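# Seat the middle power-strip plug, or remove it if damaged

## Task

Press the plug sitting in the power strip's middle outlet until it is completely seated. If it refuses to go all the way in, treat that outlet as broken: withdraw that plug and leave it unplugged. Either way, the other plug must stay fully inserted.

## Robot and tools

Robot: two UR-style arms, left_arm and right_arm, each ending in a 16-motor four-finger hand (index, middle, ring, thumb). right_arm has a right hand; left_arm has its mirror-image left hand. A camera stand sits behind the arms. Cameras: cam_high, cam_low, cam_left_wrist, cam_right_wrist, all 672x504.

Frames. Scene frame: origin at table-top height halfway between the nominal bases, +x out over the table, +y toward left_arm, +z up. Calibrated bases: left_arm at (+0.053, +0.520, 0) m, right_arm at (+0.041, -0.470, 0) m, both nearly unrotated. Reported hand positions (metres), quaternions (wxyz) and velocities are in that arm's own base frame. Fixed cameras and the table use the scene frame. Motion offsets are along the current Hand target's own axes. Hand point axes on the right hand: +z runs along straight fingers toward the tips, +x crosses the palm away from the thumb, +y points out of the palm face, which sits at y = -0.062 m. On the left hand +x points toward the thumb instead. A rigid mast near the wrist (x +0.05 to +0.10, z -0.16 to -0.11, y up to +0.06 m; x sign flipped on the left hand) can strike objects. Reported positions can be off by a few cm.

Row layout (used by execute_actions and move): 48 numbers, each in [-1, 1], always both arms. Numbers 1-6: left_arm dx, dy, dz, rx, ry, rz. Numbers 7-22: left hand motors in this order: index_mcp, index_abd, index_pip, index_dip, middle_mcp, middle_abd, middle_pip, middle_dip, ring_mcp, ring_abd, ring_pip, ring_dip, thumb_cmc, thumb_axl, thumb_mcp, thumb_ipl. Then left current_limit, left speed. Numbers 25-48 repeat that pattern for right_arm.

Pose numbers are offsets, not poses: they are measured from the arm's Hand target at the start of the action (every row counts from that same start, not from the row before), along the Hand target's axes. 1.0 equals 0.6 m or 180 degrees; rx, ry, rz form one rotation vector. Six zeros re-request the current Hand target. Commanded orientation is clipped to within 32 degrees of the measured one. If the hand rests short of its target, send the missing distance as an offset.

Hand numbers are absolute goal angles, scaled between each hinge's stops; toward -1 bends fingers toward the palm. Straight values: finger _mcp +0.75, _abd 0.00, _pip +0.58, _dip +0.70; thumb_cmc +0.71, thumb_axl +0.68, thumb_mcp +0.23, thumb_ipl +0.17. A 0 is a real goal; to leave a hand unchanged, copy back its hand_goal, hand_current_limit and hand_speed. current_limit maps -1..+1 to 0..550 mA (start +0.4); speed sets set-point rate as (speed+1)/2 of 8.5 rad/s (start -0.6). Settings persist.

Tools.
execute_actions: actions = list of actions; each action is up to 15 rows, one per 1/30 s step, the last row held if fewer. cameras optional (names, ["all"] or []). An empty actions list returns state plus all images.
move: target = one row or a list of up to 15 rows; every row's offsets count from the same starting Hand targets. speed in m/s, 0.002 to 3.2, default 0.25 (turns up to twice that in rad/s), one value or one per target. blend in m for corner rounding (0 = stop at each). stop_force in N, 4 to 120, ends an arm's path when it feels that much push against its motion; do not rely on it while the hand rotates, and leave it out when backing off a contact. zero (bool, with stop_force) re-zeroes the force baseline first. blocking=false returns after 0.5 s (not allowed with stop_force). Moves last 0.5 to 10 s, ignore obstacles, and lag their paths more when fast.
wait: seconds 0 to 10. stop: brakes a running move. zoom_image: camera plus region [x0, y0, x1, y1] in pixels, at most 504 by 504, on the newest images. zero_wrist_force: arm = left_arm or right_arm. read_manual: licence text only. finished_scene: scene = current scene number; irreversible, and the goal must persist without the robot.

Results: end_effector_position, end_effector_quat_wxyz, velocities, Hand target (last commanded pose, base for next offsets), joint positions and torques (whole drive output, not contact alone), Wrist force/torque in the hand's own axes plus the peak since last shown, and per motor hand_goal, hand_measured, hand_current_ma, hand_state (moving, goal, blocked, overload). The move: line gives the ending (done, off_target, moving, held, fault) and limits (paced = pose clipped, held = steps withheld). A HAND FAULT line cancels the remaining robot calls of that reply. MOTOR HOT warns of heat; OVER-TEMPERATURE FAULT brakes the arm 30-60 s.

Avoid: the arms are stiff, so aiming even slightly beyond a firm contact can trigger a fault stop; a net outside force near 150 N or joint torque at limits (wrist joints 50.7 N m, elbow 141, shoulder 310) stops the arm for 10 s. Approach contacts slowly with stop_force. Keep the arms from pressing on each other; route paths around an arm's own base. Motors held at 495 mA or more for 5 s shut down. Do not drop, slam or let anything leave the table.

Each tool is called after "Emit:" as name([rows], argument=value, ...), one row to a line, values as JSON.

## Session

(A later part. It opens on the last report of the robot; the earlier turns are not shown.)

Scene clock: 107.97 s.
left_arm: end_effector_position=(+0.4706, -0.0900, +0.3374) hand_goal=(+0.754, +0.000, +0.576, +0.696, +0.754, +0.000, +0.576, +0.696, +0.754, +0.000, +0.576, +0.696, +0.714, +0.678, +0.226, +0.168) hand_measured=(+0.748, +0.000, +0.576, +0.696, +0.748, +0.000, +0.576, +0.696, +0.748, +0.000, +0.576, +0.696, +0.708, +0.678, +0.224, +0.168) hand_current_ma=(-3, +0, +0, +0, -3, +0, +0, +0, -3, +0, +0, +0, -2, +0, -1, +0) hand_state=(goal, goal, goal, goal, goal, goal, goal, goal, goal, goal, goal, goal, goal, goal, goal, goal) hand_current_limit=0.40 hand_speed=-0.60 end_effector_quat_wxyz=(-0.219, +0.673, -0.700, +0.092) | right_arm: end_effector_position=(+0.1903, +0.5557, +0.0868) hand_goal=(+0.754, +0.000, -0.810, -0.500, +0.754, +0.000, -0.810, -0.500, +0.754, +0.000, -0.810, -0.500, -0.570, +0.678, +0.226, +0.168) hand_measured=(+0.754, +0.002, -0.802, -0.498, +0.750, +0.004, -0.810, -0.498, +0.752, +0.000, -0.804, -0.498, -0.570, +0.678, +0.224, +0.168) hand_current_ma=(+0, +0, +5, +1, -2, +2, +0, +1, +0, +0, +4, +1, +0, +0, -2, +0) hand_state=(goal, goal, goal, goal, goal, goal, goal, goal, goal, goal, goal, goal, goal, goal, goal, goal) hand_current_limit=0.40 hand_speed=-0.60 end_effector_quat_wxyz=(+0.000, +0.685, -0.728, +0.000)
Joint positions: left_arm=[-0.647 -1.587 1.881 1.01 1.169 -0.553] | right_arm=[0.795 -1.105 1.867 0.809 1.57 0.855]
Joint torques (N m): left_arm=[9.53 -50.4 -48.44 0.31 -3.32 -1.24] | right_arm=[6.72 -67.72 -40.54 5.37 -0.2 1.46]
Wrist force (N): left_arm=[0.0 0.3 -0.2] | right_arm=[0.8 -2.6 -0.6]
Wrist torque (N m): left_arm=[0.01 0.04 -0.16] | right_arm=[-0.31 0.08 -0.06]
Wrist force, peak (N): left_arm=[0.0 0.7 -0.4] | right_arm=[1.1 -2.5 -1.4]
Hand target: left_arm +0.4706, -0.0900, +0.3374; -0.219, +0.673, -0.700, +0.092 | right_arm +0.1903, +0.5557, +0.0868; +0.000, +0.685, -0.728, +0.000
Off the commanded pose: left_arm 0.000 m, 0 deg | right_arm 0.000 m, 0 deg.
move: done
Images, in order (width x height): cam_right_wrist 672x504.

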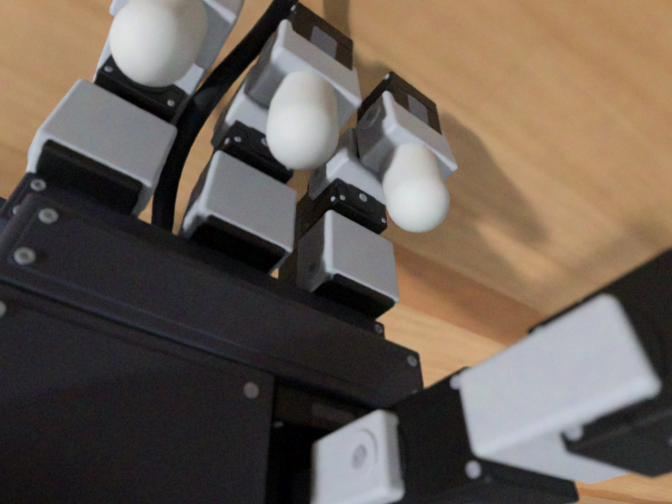

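Emit:
move(target=[0,0,0,0,0,0,0.754,0,0.576,0.696,0.754,0,0.576,0.696,0.754,0,0.576,0.696,0.714,0.678,0.226,0.168,0.4,-0.6,0,-0.1,0,0,0,0,0.754,0,-0.81,-0.5,0.754,0,-0.81,-0.5,0.754,0,-0.81,-0.5,-0.571,0.678,0.226,0.168,0.8,-0.6], speed=0.02, stop_force=8, cameras=["cam_right_wrist"])

Emit:
move(target=[0,0,0,0,0,0,0.754,0,0.576,0.696,0.754,0,0.576,0.696,0.754,0,0.576,0.696,0.714,0.678,0.226,0.168,0.4,-0.6,0,-0.025,0,0,0,0,0.754,0,-0.81,-0.5,0.754,0,-0.81,-0.5,0.754,0,-0.81,-0.5,-0.571,0.678,0.226,0.168,0.8,-0.6], speed=0.008, stop_force=40, zero=false, cameras=["cam_right_wrist"])

Scene clock: 111.57 s.
left_arm: end_effector_position=(+0.4706, -0.0900, +0.3374) hand_goal=(+0.754, +0.000, +0.576, +0.696, +0.754, +0.000, +0.576, +0.696, +0.754, +0.000, +0.576, +0.696, +0.714, +0.678, +0.226, +0.168) hand_measured=(+0.748, +0.000, +0.576, +0.696, +0.748, +0.000, +0.576, +0.696, +0.748, +0.000, +0.576, +0.696, +0.708, +0.678, +0.224, +0.168) hand_current_ma=(-3, +0, +0, +0, -3, +0, +0, +0, -3, +0, +0, +0, -2, +0, -1, +0) hand_state=(goal, goal, goal, goal, goal, goal, goal, goal, goal, goal, goal, goal, goal, goal, goal, goal) hand_current_limit=0.40 hand_speed=-0.60 end_effector_quat_wxyz=(-0.219, +0.673, -0.700, +0.092) | right_arm: end_effector_position=(+0.2321, +0.5532, +0.0868) hand_goal=(+0.754, +0.000, -0.810, -0.500, +0.754, +0.000, -0.810, -0.500, +0.754, +0.000, -0.810, -0.500, -0.570, +0.678, +0.226, +0.168) hand_measured=(+0.754, +0.002, -0.802, -0.498, +0.746, +0.004, -0.810, -0.498, +0.752, +0.000, -0.804, -0.498, -0.570, +0.678, +0.224, +0.168) hand_current_ma=(+0, +0, +5, +1, -7, +1, +0, +1, -1, +0, +4, +1, +0, +0, -2, +0) hand_state=(goal, goal, goal, goal, goal, goal, goal, goal, goal, goal, goal, goal, goal, goal, goal, goal) hand_current_limit=0.80 hand_speed=-0.60 end_effector_quat_wxyz=(+0.000, +0.685, -0.728, +0.000)
Joint positions: left_arm=[-0.647 -1.587 1.881 1.01 1.169 -0.553] | right_arm=[0.742 -1.081 1.828 0.825 1.57 0.802]
Joint torques (N m): left_arm=[7.51 -50.18 -48.71 -0.11 -3.23 -1.28] | right_arm=[7.22 -75.62 -20.23 1.35 3.03 1.66]
Wrist force (N): left_arm=[0.2 0.4 -0.1] | right_arm=[-0.7 -0.4 0.4]
Wrist torque (N m): left_arm=[0.03 0.01 -0.15] | right_arm=[-0.20 -0.11 -0.19]
Wrist force, peak (N): left_arm=[-0.5 0.6 -0.3] | right_arm=[-2.8 18.7 -1.6]
Hand target: left_arm +0.4706, -0.0900, +0.3374; -0.219, +0.673, -0.700, +0.092 | right_arm +0.2321, +0.5532, +0.0868; +0.000, +0.685, -0.728, +0.000 (not the last commanded pose)
Off the commanded pose: left_arm 0.000 m, 0 deg | right_arm 0.018 m, 0 deg.
move: contact (right_arm)
Images, in order (width x height): cam_right_wrist 672x504.

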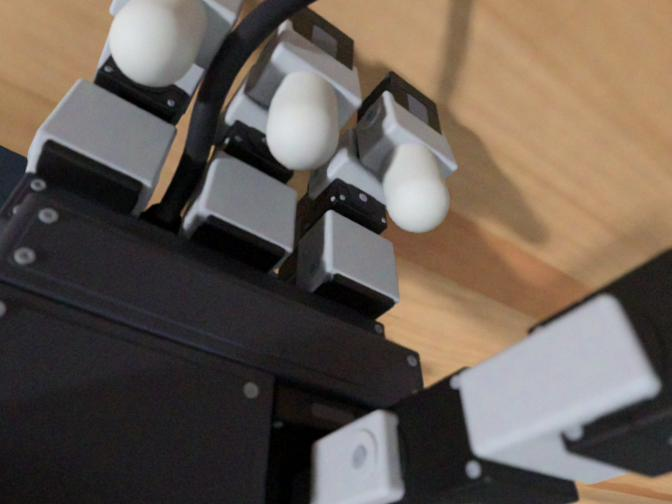

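Scene clock: 112.97 s.
left_arm: end_effector_position=(+0.4706, -0.0900, +0.3374) hand_goal=(+0.754, +0.000, +0.576, +0.696, +0.754, +0.000, +0.576, +0.696, +0.754, +0.000, +0.576, +0.696, +0.714, +0.678, +0.226, +0.168) hand_measured=(+0.748, +0.000, +0.576, +0.696, +0.748, +0.000, +0.576, +0.696, +0.748, +0.000, +0.576, +0.696, +0.708, +0.678, +0.224, +0.168) hand_current_ma=(-3, +0, +0, +0, -3, +0, +0, +0, -3, +0, +0, +0, -2, +0, -1, +0) hand_state=(goal, goal, goal, goal, goal, goal, goal, goal, goal, goal, goal, goal, goal, goal, goal, goal) hand_current_limit=0.40 hand_speed=-0.60 end_effector_quat_wxyz=(-0.219, +0.673, -0.700, +0.092) | right_arm: end_effector_position=(+0.2348, +0.5530, +0.0868) hand_goal=(+0.754, +0.000, -0.810, -0.500, +0.754, +0.000, -0.810, -0.500, +0.754, +0.000, -0.810, -0.500, -0.570, +0.678, +0.226, +0.168) hand_measured=(+0.754, +0.002, -0.802, -0.498, +0.704, +0.004, -0.810, -0.498, +0.714, +0.000, -0.804, -0.498, -0.570, +0.678, +0.224, +0.168) hand_current_ma=(+0, +0, +5, +1, -98, +1, +0, +1, -66, +0, +4, +1, +0, +0, -2, +0) hand_state=(goal, goal, goal, goal, blocked, goal, goal, goal, blocked, goal, goal, goal, goal, goal, goal, goal) hand_current_limit=0.80 hand_speed=-0.60 end_effector_quat_wxyz=(+0.000, +0.685, -0.728, +0.000)
Joint positions: left_arm=[-0.647 -1.587 1.881 1.01 1.169 -0.553] | right_arm=[0.738 -1.079 1.825 0.826 1.57 0.799]
Joint torques (N m): left_arm=[8.26 -51.11 -48.92 0.18 -3.22 -1.26] | right_arm=[-8.4 -76.16 -31.09 -3.03 9 1.46]
Wrist force (N): left_arm=[0.1 0.1 -0.4] | right_arm=[-4.2 28.5 -4.0]
Wrist torque (N m): left_arm=[0.02 0.02 -0.15] | right_arm=[0.31 -0.03 0.59]
Wrist force, peak (N): left_arm=[-0.5 0.5 -0.3] | right_arm=[-5.3 40.8 -4.2]
Hand target: left_arm +0.4706, -0.0900, +0.3374; -0.219, +0.673, -0.700, +0.092 | right_arm +0.2347, +0.5530, +0.0868; +0.000, +0.685, -0.728, +0.000 (not the last commanded pose)
Off the commanded pose: left_arm 0.000 m, 0 deg | right_arm 0.012 m, 0 deg.
move: contact (right_arm)
Images, in order (width x height): cam_right_wrist 672x504.

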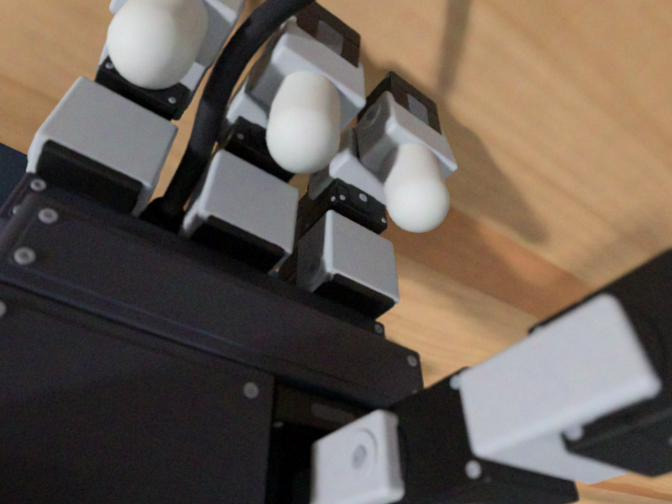

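Emit:
move(target=[0,0,0,0,0,0,0.754,0,0.576,0.696,0.754,0,0.576,0.696,0.754,0,0.576,0.696,0.714,0.678,0.226,0.168,0.4,-0.6,0,-0.025,0,0,0,0,0.754,0,-0.81,-0.5,0.754,0,-0.81,-0.5,0.754,0,-0.81,-0.5,-0.571,0.678,0.226,0.168,0.8,-0.6], speed=0.008, stop_force=65, zero=false, cameras=["cam_right_wrist"])

Scene clock: 114.87 s.
left_arm: end_effector_position=(+0.4706, -0.0900, +0.3374) hand_goal=(+0.754, +0.000, +0.576, +0.696, +0.754, +0.000, +0.576, +0.696, +0.754, +0.000, +0.576, +0.696, +0.714, +0.678, +0.226, +0.168) hand_measured=(+0.748, +0.000, +0.576, +0.696, +0.748, +0.000, +0.576, +0.696, +0.748, +0.000, +0.576, +0.696, +0.708, +0.678, +0.224, +0.168) hand_current_ma=(-3, +0, +0, +0, -3, +0, +0, +0, -3, +0, +0, +0, -2, +0, -1, +0) hand_state=(goal, goal, goal, goal, goal, goal, goal, goal, goal, goal, goal, goal, goal, goal, goal, goal) hand_current_limit=0.40 hand_speed=-0.60 end_effector_quat_wxyz=(-0.219, +0.673, -0.700, +0.092) | right_arm: end_effector_position=(+0.2375, +0.5528, +0.0868) hand_goal=(+0.754, +0.000, -0.810, -0.500, +0.754, +0.000, -0.810, -0.500, +0.754, +0.000, -0.810, -0.500, -0.570, +0.678, +0.226, +0.168) hand_measured=(+0.754, +0.002, -0.802, -0.498, +0.640, +0.004, -0.810, -0.498, +0.708, +0.000, -0.804, -0.498, -0.570, +0.678, +0.224, +0.168) hand_current_ma=(+0, +0, +5, +1, -343, +1, +0, +1, -85, +0, +4, +1, +0, +0, -2, +0) hand_state=(goal, goal, goal, goal, blocked, goal, goal, goal, blocked, goal, goal, goal, goal, goal, goal, goal) hand_current_limit=0.80 hand_speed=-0.60 end_effector_quat_wxyz=(+0.001, +0.685, -0.728, +0.000)
Joint positions: left_arm=[-0.647 -1.587 1.881 1.01 1.169 -0.553] | right_arm=[0.735 -1.078 1.822 0.827 1.57 0.795]
Joint torques (N m): left_arm=[7.2 -48.86 -48.53 -0.34 -3.12 -1.2] | right_arm=[-14.87 -72.6 -43.39 -9.04 10.5 -0.05]
Wrist force (N): left_arm=[-0.1 0.4 -0.4] | right_arm=[5.8 49.2 -12.4]
Wrist torque (N m): left_arm=[0.05 0.05 -0.17] | right_arm=[0.99 0.43 3.33]
Wrist force, peak (N): left_arm=[-0.2 0.7 -0.3] | right_arm=[3.5 65.3 -15.8]
Hand target: left_arm +0.4706, -0.0900, +0.3374; -0.219, +0.673, -0.700, +0.092 | right_arm +0.2375, +0.5528, +0.0868; +0.001, +0.685, -0.728, +0.000 (not the last commanded pose)
Off the commanded pose: left_arm 0.000 m, 0 deg | right_arm 0.012 m, 0 deg.
move: contact (right_arm)
Images, in order (width x height): cam_right_wrist 672x504.

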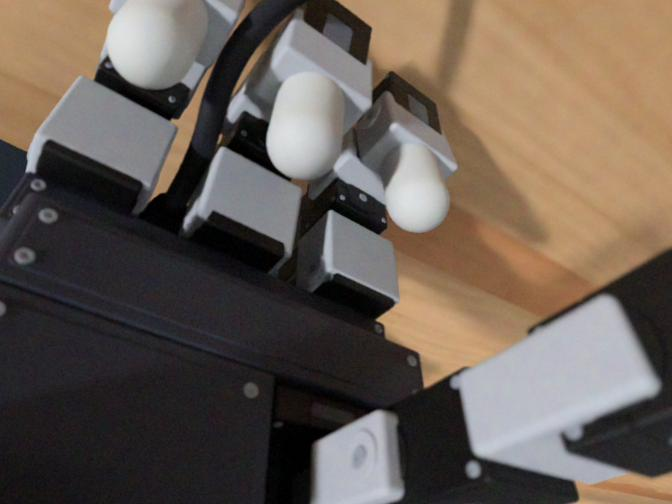

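Emit:
move([
  [0,0,0,0,0,0,0.754,0,0.576,0.696,0.754,0,0.576,0.696,0.754,0,0.576,0.696,0.714,0.678,0.226,0.168,0.4,-0.6,0,0.08,0,0,0,0,0.754,0,-0.81,-0.5,0.754,0,-0.81,-0.5,0.754,0,-0.81,-0.5,0.714,0.678,0.226,0.168,0.4,-0.6],
  [0,0,0,0,0,0,0.754,0,0.576,0.696,0.754,0,0.576,0.696,0.754,0,0.576,0.696,0.714,0.678,0.226,0.168,0.4,-0.6,0,0.08,-0.25,0,0,0,0.754,0,-0.81,-0.5,0.754,0,-0.81,-0.5,0.754,0,-0.81,-0.5,0.714,0.678,0.226,0.168,0.4,-0.6],
  [0,0,0,0,0,0,0.754,0,0.576,0.696,0.754,0,0.576,0.696,0.754,0,0.576,0.696,0.714,0.678,0.226,0.168,0.4,-0.6,0.133,-0.117,-0.158,0,0,0.353,0.754,0,-0.81,-0.5,0.754,0,-0.81,-0.5,0.754,0,-0.81,-0.5,0.714,0.678,0.226,0.168,0.4,-0.6],
], speed=[0.1, 0.25, 0.25], blend=[0, 0.04, 0], cameras=["cam_high", "cam_right_wrist"])

Emit:
zoom_image(camera="cam_right_wrist", region=[420, 0, 672, 250])

Scene clock: 120.90 s.
left_arm: end_effector_position=(+0.4706, -0.0900, +0.3374) hand_goal=(+0.754, +0.000, +0.576, +0.696, +0.754, +0.000, +0.576, +0.696, +0.754, +0.000, +0.576, +0.696, +0.714, +0.678, +0.226, +0.168) hand_measured=(+0.748, +0.000, +0.576, +0.696, +0.748, +0.000, +0.576, +0.696, +0.748, +0.000, +0.576, +0.696, +0.708, +0.678, +0.224, +0.168) hand_current_ma=(-3, +0, +0, +0, -3, +0, +0, +0, -3, +0, +0, +0, -2, +0, -1, +0) hand_state=(goal, goal, goal, goal, goal, goal, goal, goal, goal, goal, goal, goal, goal, goal, goal, goal) hand_current_limit=0.40 hand_speed=-0.60 end_effector_quat_wxyz=(-0.219, +0.673, -0.700, +0.092) | right_arm: end_effector_position=(+0.3028, +0.4689, +0.1815) hand_goal=(+0.754, +0.000, -0.810, -0.500, +0.754, +0.000, -0.810, -0.500, +0.754, +0.000, -0.810, -0.500, +0.714, +0.678, +0.226, +0.168) hand_measured=(+0.754, +0.002, -0.802, -0.498, +0.758, +0.004, -0.810, -0.498, +0.754, +0.000, -0.806, -0.498, +0.712, +0.678, +0.224, +0.168) hand_current_ma=(+0, +0, +4, +1, +2, +1, +0, +1, +0, +0, +2, +0, +0, +0, -2, +0) hand_state=(goal, goal, goal, goal, goal, goal, goal, goal, goal, goal, goal, goal, goal, goal, goal, goal) hand_current_limit=0.40 hand_speed=-0.60 end_effector_quat_wxyz=(-0.001, -0.200, +0.980, +0.000)
Joint positions: left_arm=[-0.647 -1.587 1.881 1.01 1.169 -0.553] | right_arm=[0.521 -1.353 2.014 0.911 1.57 1.69]
Joint torques (N m): left_arm=[9.26 -49.67 -48.81 0.17 -3.42 -0.63] | right_arm=[0.58 -39.04 -43.83 6.43 2.07 1.01]
Wrist force (N): left_arm=[0.0 0.5 -0.4] | right_arm=[-1.4 -5.2 -0.4]
Wrist torque (N m): left_arm=[0.06 0.04 -0.16] | right_arm=[-0.71 0.39 -0.18]
Wrist force, peak (N): left_arm=[0.0 0.6 -0.5] | right_arm=[5.5 49.4 -13.0]
Hand target: left_arm +0.4706, -0.0900, +0.3374; -0.219, +0.673, -0.700, +0.092 | right_arm +0.3029, +0.4689, +0.1815; -0.001, -0.199, +0.980, +0.000
Off the commanded pose: left_arm 0.000 m, 0 deg | right_arm 0.000 m, 0 deg.
move: done
Images, in order (width x height): cam_high 672x504, cam_right_wrist 672x504.

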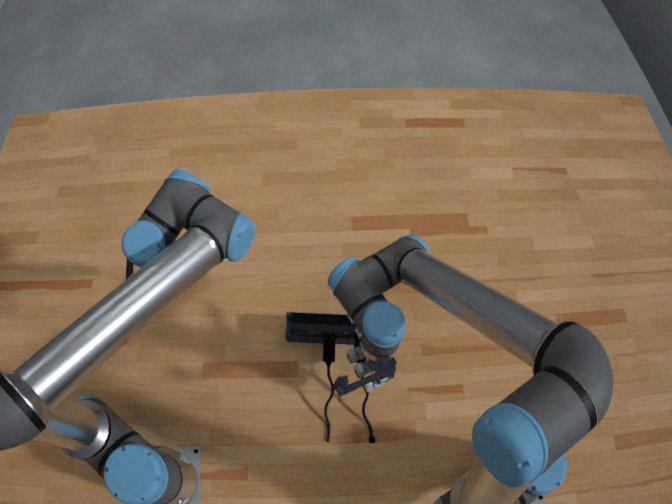

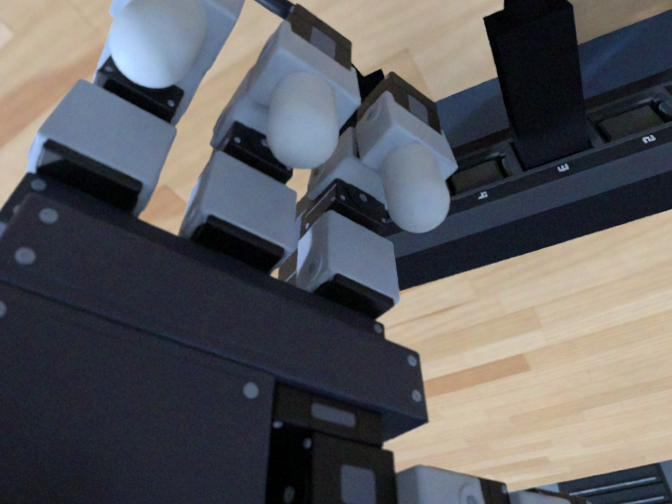

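Scaled by 2.000 from the camera's 672x504 image, which has a finer 960x720 frame.

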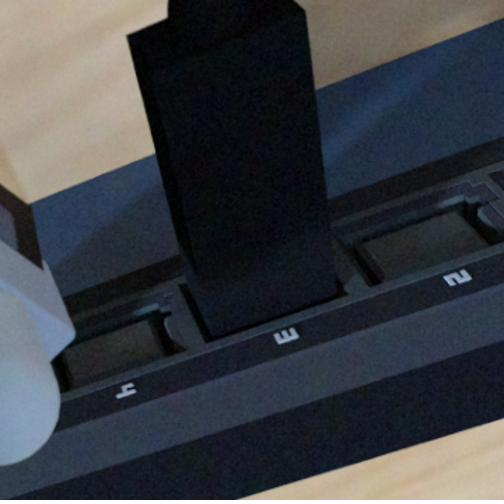

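Emit:
move(target=[0,0,0,0,0,0,0.754,0,0.576,0.696,0.754,0,0.576,0.696,0.754,0,0.576,0.696,0.714,0.678,0.226,0.168,0.4,-0.6,0.0572,-0.135,0,0,0,0,0.754,0,-0.81,-0.5,0.754,0,-0.81,-0.5,0.754,0,-0.81,-0.5,0.714,0.678,0.226,0.168,0.4,-0.6], speed=0.2, cameras=["cam_right_wrist"])

Emit:
zoom_image(camera="cam_right_wrist", region=[420, 0, 672, 250])

Scene clock: 122.37 s.
left_arm: end_effector_position=(+0.4706, -0.0900, +0.3374) hand_goal=(+0.754, +0.000, +0.576, +0.696, +0.754, +0.000, +0.576, +0.696, +0.754, +0.000, +0.576, +0.696, +0.714, +0.678, +0.226, +0.168) hand_measured=(+0.748, +0.000, +0.576, +0.696, +0.748, +0.000, +0.576, +0.696, +0.748, +0.000, +0.576, +0.696, +0.708, +0.678, +0.224, +0.168) hand_current_ma=(-3, +0, +0, +0, -3, +0, +0, +0, -3, +0, +0, +0, -2, +0, -1, +0) hand_state=(goal, goal, goal, goal, goal, goal, goal, goal, goal, goal, goal, goal, goal, goal, goal, goal) hand_current_limit=0.40 hand_speed=-0.60 end_effector_quat_wxyz=(-0.219, +0.673, -0.700, +0.092) | right_arm: end_effector_position=(+0.3030, +0.3810, +0.1815) hand_goal=(+0.754, +0.000, -0.810, -0.500, +0.754, +0.000, -0.810, -0.500, +0.754, +0.000, -0.810, -0.500, +0.714, +0.678, +0.226, +0.168) hand_measured=(+0.754, +0.002, -0.802, -0.498, +0.756, +0.004, -0.810, -0.498, +0.754, +0.000, -0.806, -0.498, +0.712, +0.678, +0.224, +0.168) hand_current_ma=(+0, +0, +4, +1, +1, +1, +0, +1, +0, +0, +2, +0, +0, +0, -2, +0) hand_state=(goal, goal, goal, goal, goal, goal, goal, goal, goal, goal, goal, goal, goal, goal, goal, goal) hand_current_limit=0.40 hand_speed=-0.60 end_effector_quat_wxyz=(-0.001, -0.199, +0.980, +0.000)
Joint positions: left_arm=[-0.647 -1.587 1.881 1.01 1.169 -0.553] | right_arm=[0.334 -1.454 2.138 0.888 1.571 1.504]
Joint torques (N m): left_arm=[7.55 -50.21 -49.01 -0.06 -3.25 -0.98] | right_arm=[-14.56 -49.13 -33.82 6.18 -1.22 -1.79]
Wrist force (N): left_arm=[0.1 0.3 -0.4] | right_arm=[-1.8 -5.2 -0.2]
Wrist torque (N m): left_arm=[0.03 0.02 -0.15] | right_arm=[-0.71 0.43 -0.36]
Wrist force, peak (N): left_arm=[-0.5 0.2 -0.5] | right_arm=[-0.8 -6.9 -0.1]
Hand target: left_arm +0.4706, -0.0900, +0.3374; -0.219, +0.673, -0.700, +0.092 | right_arm +0.3029, +0.3809, +0.1815; -0.001, -0.199, +0.980, +0.000
Off the commanded pose: left_arm 0.000 m, 0 deg | right_arm 0.000 m, 0 deg.
move: done
Images, in order (width x height): cam_right_wrist 672x504.

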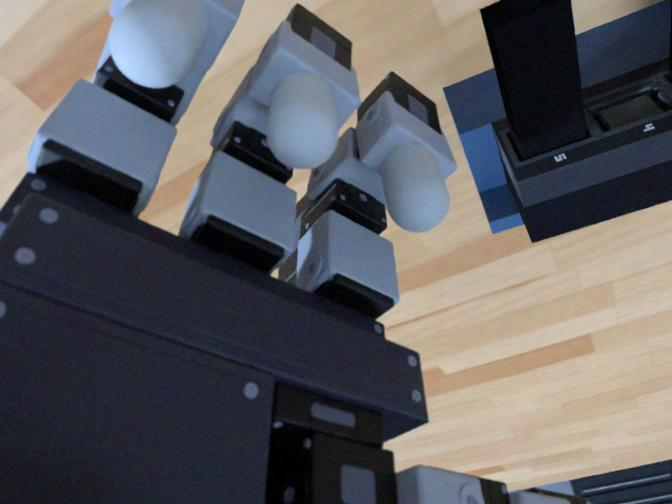

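Scaled by 2.000 from the camera's 672x504 image, which has a finer 960x720 frame.

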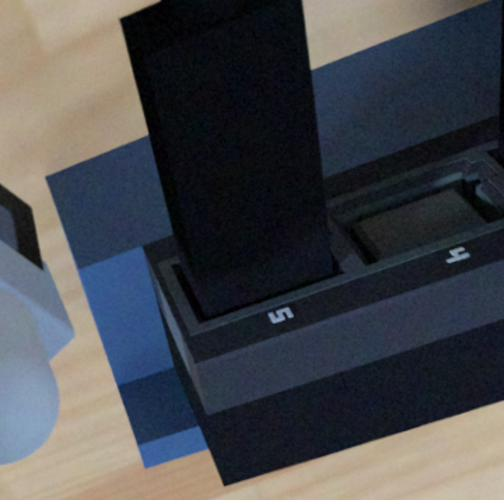

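Emit:
move(target=[0,0,0,0,0,0,0.754,0,0.576,0.696,0.754,0,0.576,0.696,0.754,0,0.576,0.696,0.714,0.678,0.226,0.168,0.4,-0.6,0.117,0.0933,-0.0308,0,0,0,0.754,0,-0.81,-0.5,0.754,0,-0.81,-0.5,0.754,0,-0.81,-0.5,0.714,0.678,0.226,0.168,0.4,-0.6], speed=0.2, cameras=["cam_right_wrist"])

Emit:
zoom_image(camera="cam_right_wrist", region=[450, 0, 672, 200])

Scene clock: 139.10 s.
left_arm: end_effector_position=(+0.4706, -0.0900, +0.3374) hand_goal=(+0.754, +0.000, +0.576, +0.696, +0.754, +0.000, +0.576, +0.696, +0.754, +0.000, +0.576, +0.696, +0.714, +0.678, +0.226, +0.168) hand_measured=(+0.748, +0.000, +0.576, +0.696, +0.748, +0.000, +0.576, +0.696, +0.748, +0.000, +0.576, +0.696, +0.708, +0.678, +0.224, +0.168) hand_current_ma=(-3, +0, +0, +0, -3, +0, +0, +0, -3, +0, +0, +0, -2, +0, -1, +0) hand_state=(goal, goal, goal, goal, goal, goal, goal, goal, goal, goal, goal, goal, goal, goal, goal, goal) hand_current_limit=0.40 hand_speed=-0.60 end_effector_quat_wxyz=(-0.219, +0.673, -0.700, +0.092) | right_arm: end_effector_position=(+0.2164, +0.4050, +0.2001) hand_goal=(+0.754, +0.000, -0.810, -0.500, +0.754, +0.000, -0.810, -0.500, +0.754, +0.000, -0.810, -0.500, +0.714, +0.678, +0.226, +0.168) hand_measured=(+0.754, +0.002, -0.802, -0.498, +0.756, +0.002, -0.810, -0.498, +0.754, +0.000, -0.806, -0.498, +0.712, +0.678, +0.224, +0.168) hand_current_ma=(+0, +0, +4, +1, +1, +1, +0, +1, +0, +0, +2, +0, +0, +0, -2, +0) hand_state=(goal, goal, goal, goal, goal, goal, goal, goal, goal, goal, goal, goal, goal, goal, goal, goal) hand_current_limit=0.40 hand_speed=-0.60 end_effector_quat_wxyz=(-0.001, -0.199, +0.980, +0.000)
Joint positions: left_arm=[-0.647 -1.587 1.881 1.01 1.169 -0.553] | right_arm=[0.486 -1.544 2.196 0.921 1.57 1.655]
Joint torques (N m): left_arm=[8.04 -48.76 -48.84 0.03 -3.12 -0.66] | right_arm=[7.32 -41.76 -43.5 0.95 2.58 1.25]
Wrist force (N): left_arm=[-0.2 0.2 -0.4] | right_arm=[-1.9 -5.0 -0.2]
Wrist torque (N m): left_arm=[0.02 0.06 -0.18] | right_arm=[-0.73 0.46 -0.21]
Wrist force, peak (N): left_arm=[-0.1 0.5 -0.6] | right_arm=[-4.0 -6.6 0.2]
Hand target: left_arm +0.4706, -0.0900, +0.3374; -0.219, +0.673, -0.700, +0.092 | right_arm +0.2165, +0.4050, +0.2001; -0.001, -0.199, +0.980, +0.000
Off the commanded pose: left_arm 0.000 m, 0 deg | right_arm 0.000 m, 0 deg.
move: done
Images, in order (width x height): cam_right_wrist 672x504.

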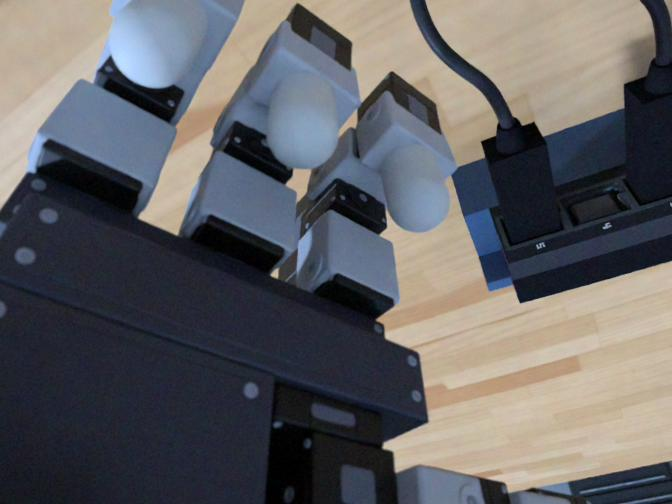

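Scaled by 2.270 from the camera's 672x504 image, which has a finer 960x720 frame.

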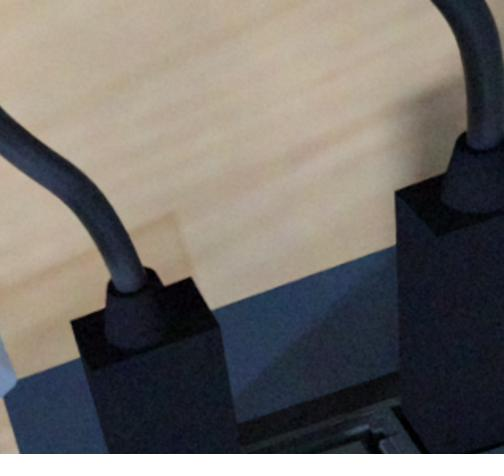

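Emit:
move(target=[0,0,0,0,0,0,0.754,0,0.576,0.696,0.754,0,0.576,0.696,0.754,0,0.576,0.696,0.714,0.678,0.226,0.168,0.4,-0.6,-0.089,-0.101,-0.167,0,0,-0.845,0.9,0,0.576,0.696,0.754,0,0.576,-0.609,0.754,0,0.576,-0.609,0.714,0.678,0.226,0.168,0.4,-0.6], speed=0.5, cameras=["cam_high", "cam_low"])

Scene clock: 145.73 s.
left_arm: end_effector_position=(+0.4706, -0.0900, +0.3374) hand_goal=(+0.754, +0.000, +0.576, +0.696, +0.754, +0.000, +0.576, +0.696, +0.754, +0.000, +0.576, +0.696, +0.714, +0.678, +0.226, +0.168) hand_measured=(+0.748, +0.000, +0.576, +0.696, +0.748, +0.000, +0.576, +0.696, +0.748, +0.000, +0.576, +0.696, +0.708, +0.678, +0.224, +0.168) hand_current_ma=(-3, +0, +0, +0, -3, +0, +0, +0, -3, +0, +0, +0, -2, +0, -1, +0) hand_state=(goal, goal, goal, goal, goal, goal, goal, goal, goal, goal, goal, goal, goal, goal, goal, goal) hand_current_limit=0.40 hand_speed=-0.60 end_effector_quat_wxyz=(-0.219, +0.673, -0.700, +0.092) | right_arm: end_effector_position=(+0.2894, +0.3702, +0.3003) hand_goal=(+0.900, +0.000, +0.576, +0.696, +0.754, +0.000, +0.576, -0.608, +0.754, +0.000, +0.576, -0.608, +0.714, +0.678, +0.226, +0.168) hand_measured=(+0.898, +0.002, +0.572, +0.694, +0.756, +0.002, +0.574, -0.606, +0.754, +0.000, +0.574, -0.604, +0.712, +0.678, +0.224, +0.168) hand_current_ma=(-1, +0, -2, -1, +0, +1, -1, +1, +0, +0, -1, +1, +0, +0, -2, +0) hand_state=(goal, goal, goal, goal, goal, goal, goal, goal, goal, goal, goal, goal, goal, goal, goal, goal) hand_current_limit=0.40 hand_speed=-0.60 end_effector_quat_wxyz=(+0.000, +0.999, -0.043, -0.001)
Joint positions: left_arm=[-0.647 -1.587 1.881 1.01 1.169 -0.553] | right_arm=[0.637 -1.366 1.788 1.15 1.57 -0.849]
Joint torques (N m): left_arm=[9.35 -49 -49.34 0.21 -3.18 0.01] | right_arm=[-10.65 -42.94 -28.92 1.21 -0.34 -2.57]
Wrist force (N): left_arm=[-0.1 0.3 -0.2] | right_arm=[-1.8 -4.8 -0.4]
Wrist torque (N m): left_arm=[0.02 0.05 -0.17] | right_arm=[-0.68 0.45 -0.34]
Wrist force, peak (N): left_arm=[-0.4 0.3 -0.7] | right_arm=[-1.7 -5.6 -0.4]
Hand target: left_arm +0.4706, -0.0900, +0.3374; -0.219, +0.673, -0.700, +0.092 | right_arm +0.2894, +0.3702, +0.3002; +0.000, +0.999, -0.043, -0.001
Off the commanded pose: left_arm 0.000 m, 0 deg | right_arm 0.000 m, 0 deg.
move: done
Images, in order (width x height): cam_high 672x504, cam_low 672x504.

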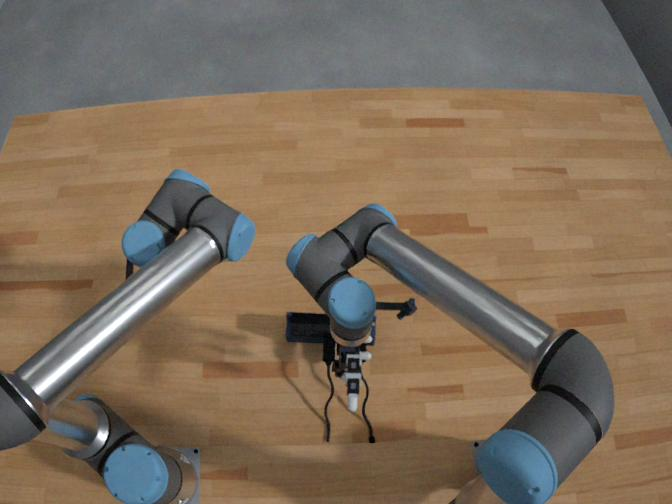

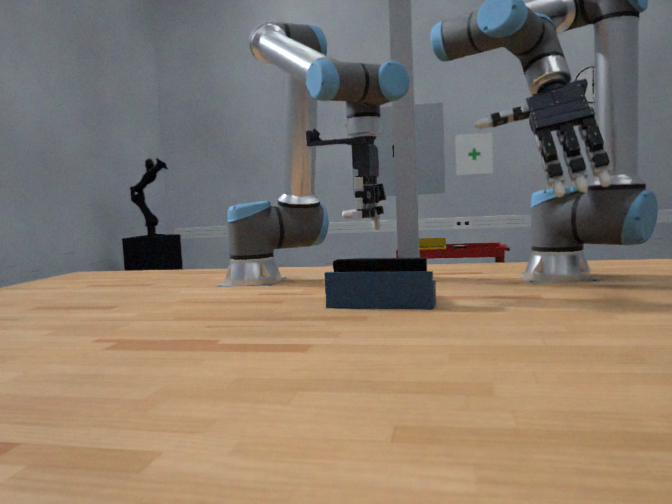

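Emit:
move(target=[0,0,0,0,0,0,0.754,0,0.576,0.696,0.754,0,0.576,0.696,0.754,0,0.576,0.696,0.714,0.678,0.226,0.168,0.4,-0.6,0.047,-0.1787,0.1667,0.4167,0,0,0.9,0,0.576,0.696,0.754,0,0.576,-0.609,0.754,0,0.576,-0.609,0.714,0.678,0.226,0.168,0.4,-0.6], speed=0.3, cameras=["cam_high", "cam_low", "cam_right_wrist"])

Scene clock: 149.37 s.
left_arm: end_effector_position=(+0.4706, -0.0900, +0.3374) hand_goal=(+0.754, +0.000, +0.576, +0.696, +0.754, +0.000, +0.576, +0.696, +0.754, +0.000, +0.576, +0.696, +0.714, +0.678, +0.226, +0.168) hand_measured=(+0.748, +0.000, +0.576, +0.696, +0.748, +0.000, +0.576, +0.696, +0.748, +0.000, +0.576, +0.696, +0.708, +0.678, +0.224, +0.168) hand_current_ma=(-3, +0, +0, +0, -3, +0, +0, +0, -3, +0, +0, +0, -2, +0, -1, +0) hand_state=(goal, goal, goal, goal, goal, goal, goal, goal, goal, goal, goal, goal, goal, goal, goal, goal) hand_current_limit=0.40 hand_speed=-0.60 end_effector_quat_wxyz=(-0.219, +0.673, -0.700, +0.092) | right_arm: end_effector_position=(+0.3265, +0.4745, +0.2001) hand_goal=(+0.900, +0.000, +0.576, +0.696, +0.754, +0.000, +0.576, -0.608, +0.754, +0.000, +0.576, -0.608, +0.714, +0.678, +0.226, +0.168) hand_measured=(+0.894, +0.002, +0.572, +0.694, +0.748, +0.002, +0.574, -0.606, +0.748, +0.000, +0.574, -0.604, +0.708, +0.678, +0.224, +0.168) hand_current_ma=(-5, +0, -2, -1, -4, +1, -1, +1, -4, +0, -1, +1, -4, +0, -2, +0) hand_state=(goal, goal, goal, goal, goal, goal, goal, goal, goal, goal, goal, goal, goal, goal, goal, goal) hand_current_limit=0.40 hand_speed=-0.60 end_effector_quat_wxyz=(-0.608, +0.793, -0.034, +0.025)
Joint positions: left_arm=[-0.647 -1.587 1.881 1.01 1.169 -0.553] | right_arm=[0.232 -1.55 2.224 0.037 0.409 -0.666]
Joint torques (N m): left_arm=[7.36 -49.45 -48.24 0 -2.92 -0.2] | right_arm=[3.15 -29.97 -46.41 -0.95 -3.42 0.98]
Wrist force (N): left_arm=[0.1 0.4 -0.4] | right_arm=[-1.5 -3.5 -1.1]
Wrist torque (N m): left_arm=[0.05 0.03 -0.16] | right_arm=[-0.80 0.47 -0.16]
Wrist force, peak (N): left_arm=[-0.2 0.5 -0.6] | right_arm=[-1.7 -5.0 0.0]
Hand target: left_arm +0.4706, -0.0900, +0.3374; -0.219, +0.673, -0.700, +0.092 | right_arm +0.3265, +0.4746, +0.2001; -0.608, +0.793, -0.034, +0.025
Off the commanded pose: left_arm 0.000 m, 0 deg | right_arm 0.000 m, 0 deg.
move: done
Images, in order (width x height): cam_high 672x504, cam_low 672x504, cam_right_wrist 672x504.

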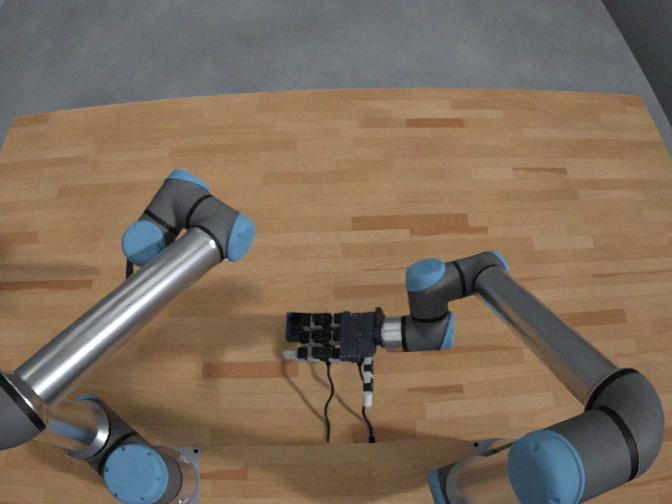

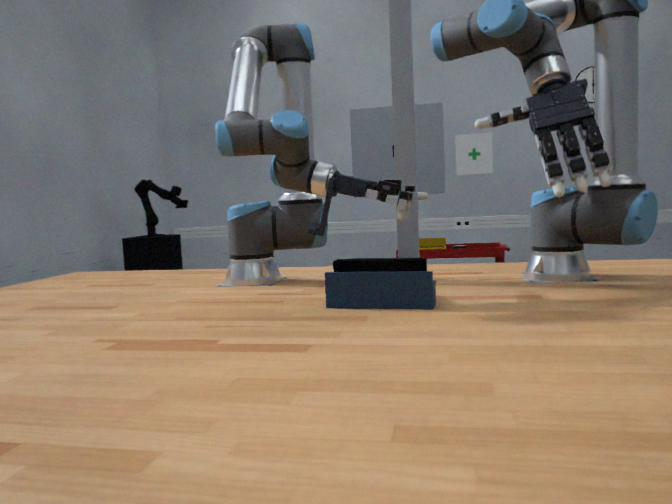

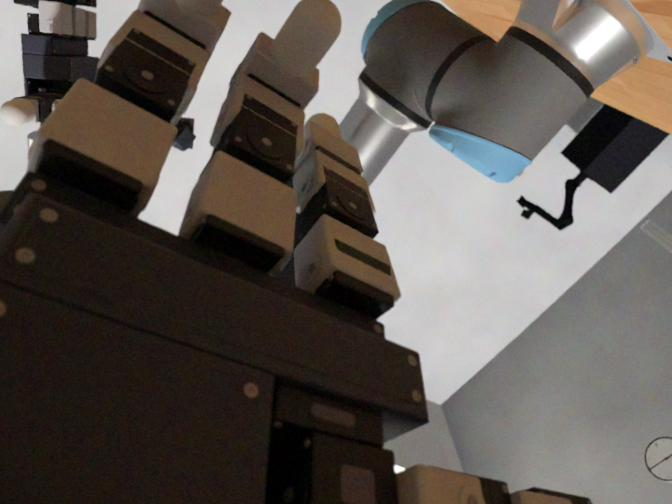

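Emit:
zoom_image(camera="cam_high", region=[270, 290, 400, 410])

Scaled by 3.877 from the camera's 672x504 image, which has a finer 960x720 frame.

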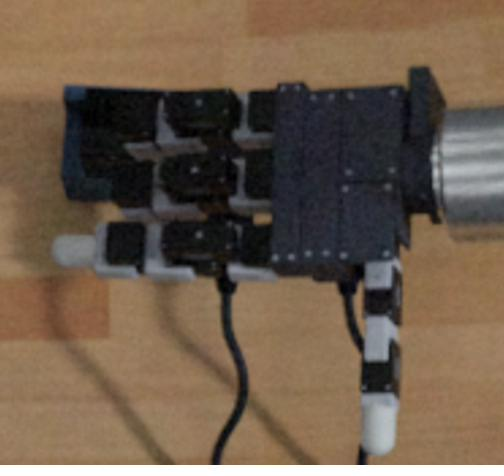

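Emit:
move(target=[0,0,0,0,0,0,0.754,0,0.576,0.696,0.754,0,0.576,0.696,0.754,0,0.576,0.696,0.714,0.678,0.226,0.168,0.4,-0.6,0,0.2013,0.054,0,0,0,0.9,0,0.576,0.696,0.754,0,0.576,-0.609,0.754,0,0.576,-0.609,0.714,0.678,0.226,0.168,0.4,-0.6], speed=0.08, stop_force=6, cameras=["cam_high", "cam_low", "cam_right_wrist"])

Emit:
zoom_image(camera="cam_high", region=[270, 290, 400, 410])

Emit:
zoom_image(camera="cam_low", region=[280, 180, 460, 330])

Scene clock: 153.27 s.
left_arm: end_effector_position=(+0.4706, -0.0900, +0.3374) hand_goal=(+0.754, +0.000, +0.576, +0.696, +0.754, +0.000, +0.576, +0.696, +0.754, +0.000, +0.576, +0.696, +0.714, +0.678, +0.226, +0.168) hand_measured=(+0.748, +0.000, +0.576, +0.696, +0.748, +0.000, +0.576, +0.696, +0.748, +0.000, +0.576, +0.696, +0.708, +0.678, +0.224, +0.168) hand_current_ma=(-3, +0, +0, +0, -3, +0, +0, +0, -3, +0, +0, +0, -2, +0, -1, +0) hand_state=(goal, goal, goal, goal, goal, goal, goal, goal, goal, goal, goal, goal, goal, goal, goal, goal) hand_current_limit=0.40 hand_speed=-0.60 end_effector_quat_wxyz=(-0.219, +0.673, -0.700, +0.092) | right_arm: end_effector_position=(+0.3264, +0.4746, +0.0751) hand_goal=(+0.900, +0.000, +0.576, +0.696, +0.754, +0.000, +0.576, -0.608, +0.754, +0.000, +0.576, -0.608, +0.714, +0.678, +0.226, +0.168) hand_measured=(+0.892, +0.002, +0.572, +0.694, +0.746, +0.002, +0.574, -0.606, +0.748, +0.000, +0.574, -0.604, +0.708, +0.678, +0.224, +0.168) hand_current_ma=(-5, +0, -2, -1, -5, +1, -1, +1, -4, +0, -1, +1, -4, +0, -2, +0) hand_state=(goal, goal, goal, goal, goal, goal, goal, goal, goal, goal, goal, goal, goal, goal, goal, goal) hand_current_limit=0.40 hand_speed=-0.60 end_effector_quat_wxyz=(-0.608, +0.793, -0.034, +0.025)
Joint positions: left_arm=[-0.647 -1.587 1.881 1.01 1.169 -0.553] | right_arm=[0.233 -1.356 2.314 -0.248 0.409 -0.666]
Joint torques (N m): left_arm=[8.59 -50.44 -48.26 -0.32 -3.09 0.32] | right_arm=[7.3 -31.33 -37.42 1.66 0.96 -1.71]
Wrist force (N): left_arm=[-0.1 0.2 -0.3] | right_arm=[-1.6 -4.1 -1.4]
Wrist torque (N m): left_arm=[0.02 0.05 -0.17] | right_arm=[-0.86 0.50 -0.29]
Wrist force, peak (N): left_arm=[-0.1 0.5 -0.7] | right_arm=[-1.6 -5.0 -1.8]
Hand target: left_arm +0.4706, -0.0900, +0.3374; -0.219, +0.673, -0.700, +0.092 | right_arm +0.3264, +0.4746, +0.0751; -0.608, +0.793, -0.034, +0.025
Off the commanded pose: left_arm 0.000 m, 0 deg | right_arm 0.000 m, 0 deg.
move: done
Images, in order (width x height): cam_high 672x504, cam_low 672x504, cam_right_wrist 672x504.

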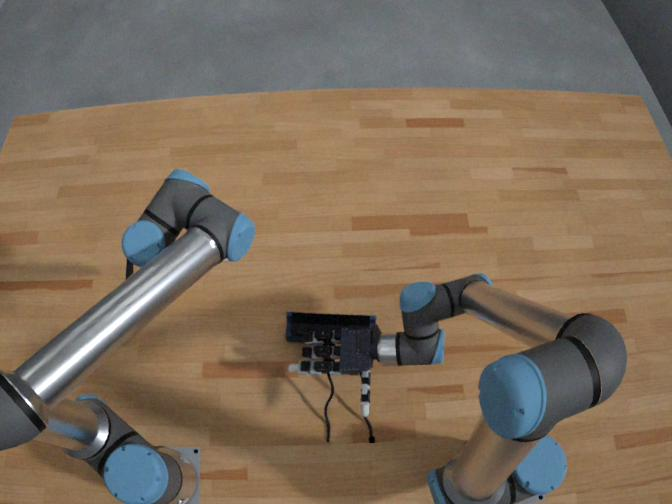

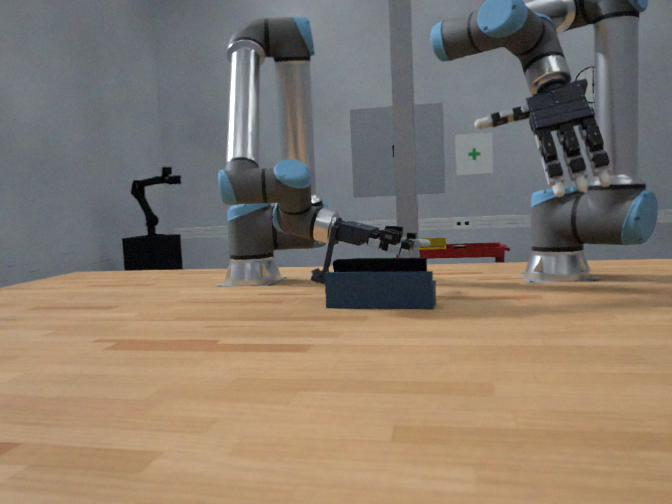

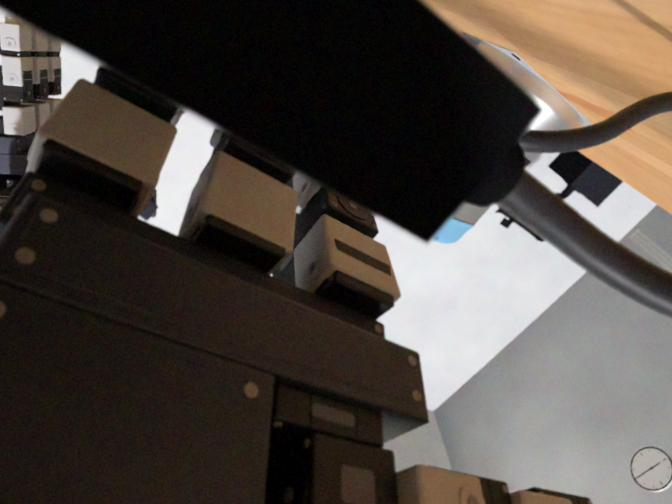

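Scaled by 3.877 from the camera's 672x504 image, which has a finer 960x720 frame.

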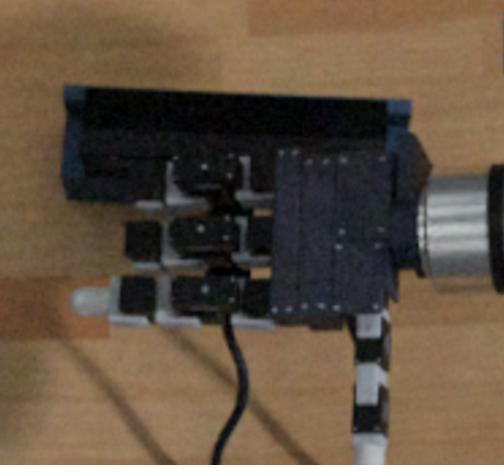

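Scaled by 2.800 from the camera's 672x504 image, which has a finer 960x720 frame.

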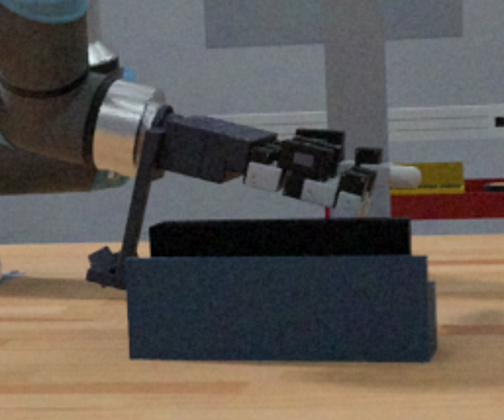

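Emit:
move(target=[0,0,0,0,0,0,0.754,0,0.576,0.696,0.754,0,0.576,0.696,0.754,0,0.576,0.696,0.714,0.678,0.226,0.168,0.4,-0.6,0,0.0531,0.0142,0,0,0,0.9,0,0.576,0.696,0.754,0,0.576,-0.609,0.754,0,0.576,-0.609,0.714,0.678,0.226,0.168,0.4,-0.6], speed=0.03, stop_force=6, cameras=["cam_high", "cam_low", "cam_right_wrist"])

Emit:
zoom_image(camera="cam_high", region=[270, 290, 400, 410])

Emit:
zoom_image(camera="cam_low", region=[280, 180, 460, 330])

Scene clock: 156.07 s.
left_arm: end_effector_position=(+0.4706, -0.0900, +0.3374) hand_goal=(+0.754, +0.000, +0.576, +0.696, +0.754, +0.000, +0.576, +0.696, +0.754, +0.000, +0.576, +0.696, +0.714, +0.678, +0.226, +0.168) hand_measured=(+0.748, +0.000, +0.576, +0.696, +0.748, +0.000, +0.576, +0.696, +0.748, +0.000, +0.576, +0.696, +0.708, +0.678, +0.224, +0.168) hand_current_ma=(-3, +0, +0, +0, -3, +0, +0, +0, -3, +0, +0, +0, -2, +0, -1, +0) hand_state=(goal, goal, goal, goal, goal, goal, goal, goal, goal, goal, goal, goal, goal, goal, goal, goal) hand_current_limit=0.40 hand_speed=-0.60 end_effector_quat_wxyz=(-0.219, +0.673, -0.700, +0.092) | right_arm: end_effector_position=(+0.3263, +0.4746, +0.0441) hand_goal=(+0.900, +0.000, +0.576, +0.696, +0.754, +0.000, +0.576, -0.608, +0.754, +0.000, +0.576, -0.608, +0.714, +0.678, +0.226, +0.168) hand_measured=(+0.892, +0.002, +0.572, +0.694, +0.748, +0.002, +0.574, -0.606, +0.754, +0.000, +0.574, -0.604, +0.708, +0.678, +0.224, +0.168) hand_current_ma=(-5, +0, -2, -1, -4, +1, -1, +1, +0, +0, -1, +1, -4, +0, -2, +0) hand_state=(goal, goal, goal, goal, goal, goal, goal, goal, goal, goal, goal, goal, goal, goal, goal, goal) hand_current_limit=0.40 hand_speed=-0.60 end_effector_quat_wxyz=(-0.608, +0.793, -0.034, +0.025)
Joint positions: left_arm=[-0.647 -1.587 1.881 1.01 1.169 -0.553] | right_arm=[0.233 -1.299 2.328 -0.32 0.409 -0.666]
Joint torques (N m): left_arm=[6.94 -48.9 -49.06 0.19 -3.03 0.47] | right_arm=[-1.58 -33.73 -33.37 -1.08 -0.56 -1.06]
Wrist force (N): left_arm=[0.0 0.4 -0.3] | right_arm=[-1.9 -4.8 -1.7]
Wrist torque (N m): left_arm=[0.03 0.04 -0.16] | right_arm=[-0.78 0.54 -0.38]
Wrist force, peak (N): left_arm=[0.1 0.7 -0.4] | right_arm=[-1.8 -10.3 -3.0]
Hand target: left_arm +0.4706, -0.0900, +0.3374; -0.219, +0.673, -0.700, +0.092 | right_arm +0.3263, +0.4746, +0.0441; -0.608, +0.793, -0.034, +0.025 (not the last commanded pose)
Off the commanded pose: left_arm 0.000 m, 0 deg | right_arm 0.002 m, 0 deg.
move: contact (right_arm)
Images, in order (width x height): cam_high 672x504, cam_low 672x504, cam_right_wrist 672x504.

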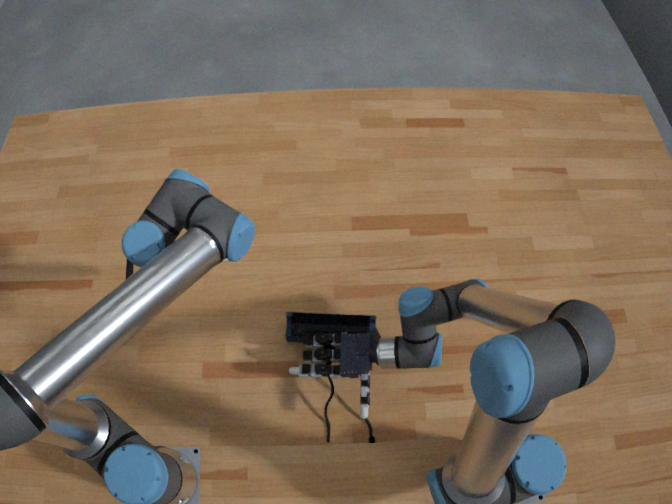

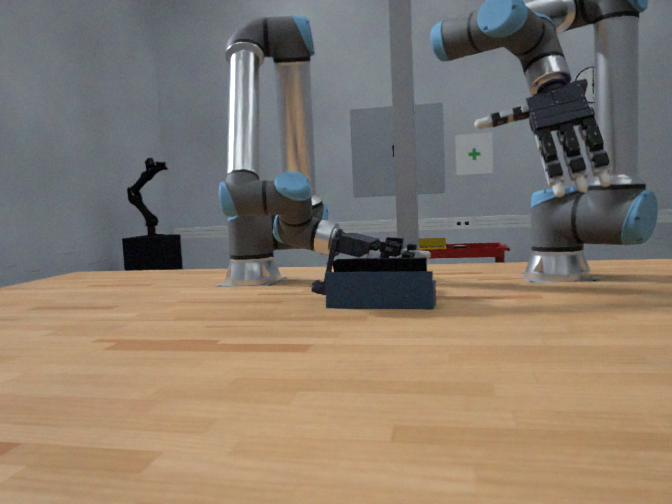

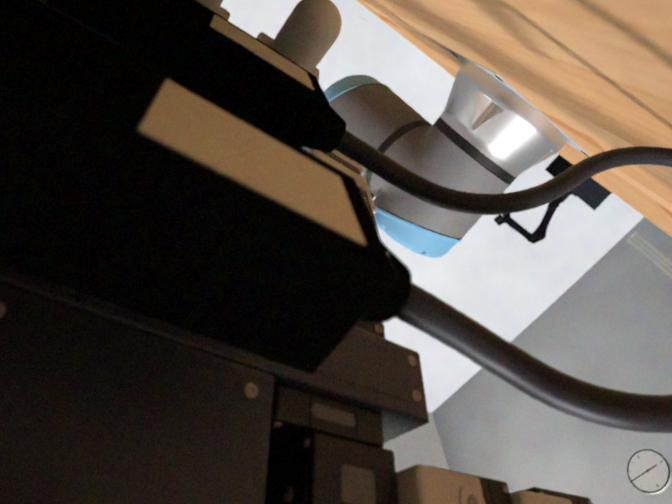

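Scaled by 3.877 from the camera's 672x504 image, which has a finer 960x720 frame.

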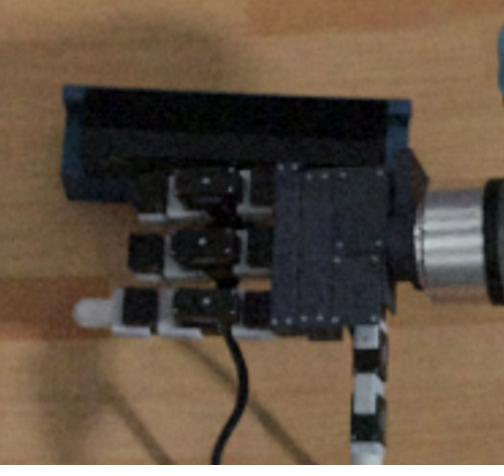

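Scaled by 2.800 from the camera's 672x504 image, which has a finer 960x720 frame.

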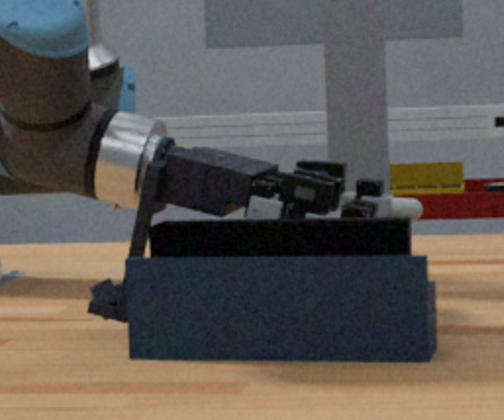

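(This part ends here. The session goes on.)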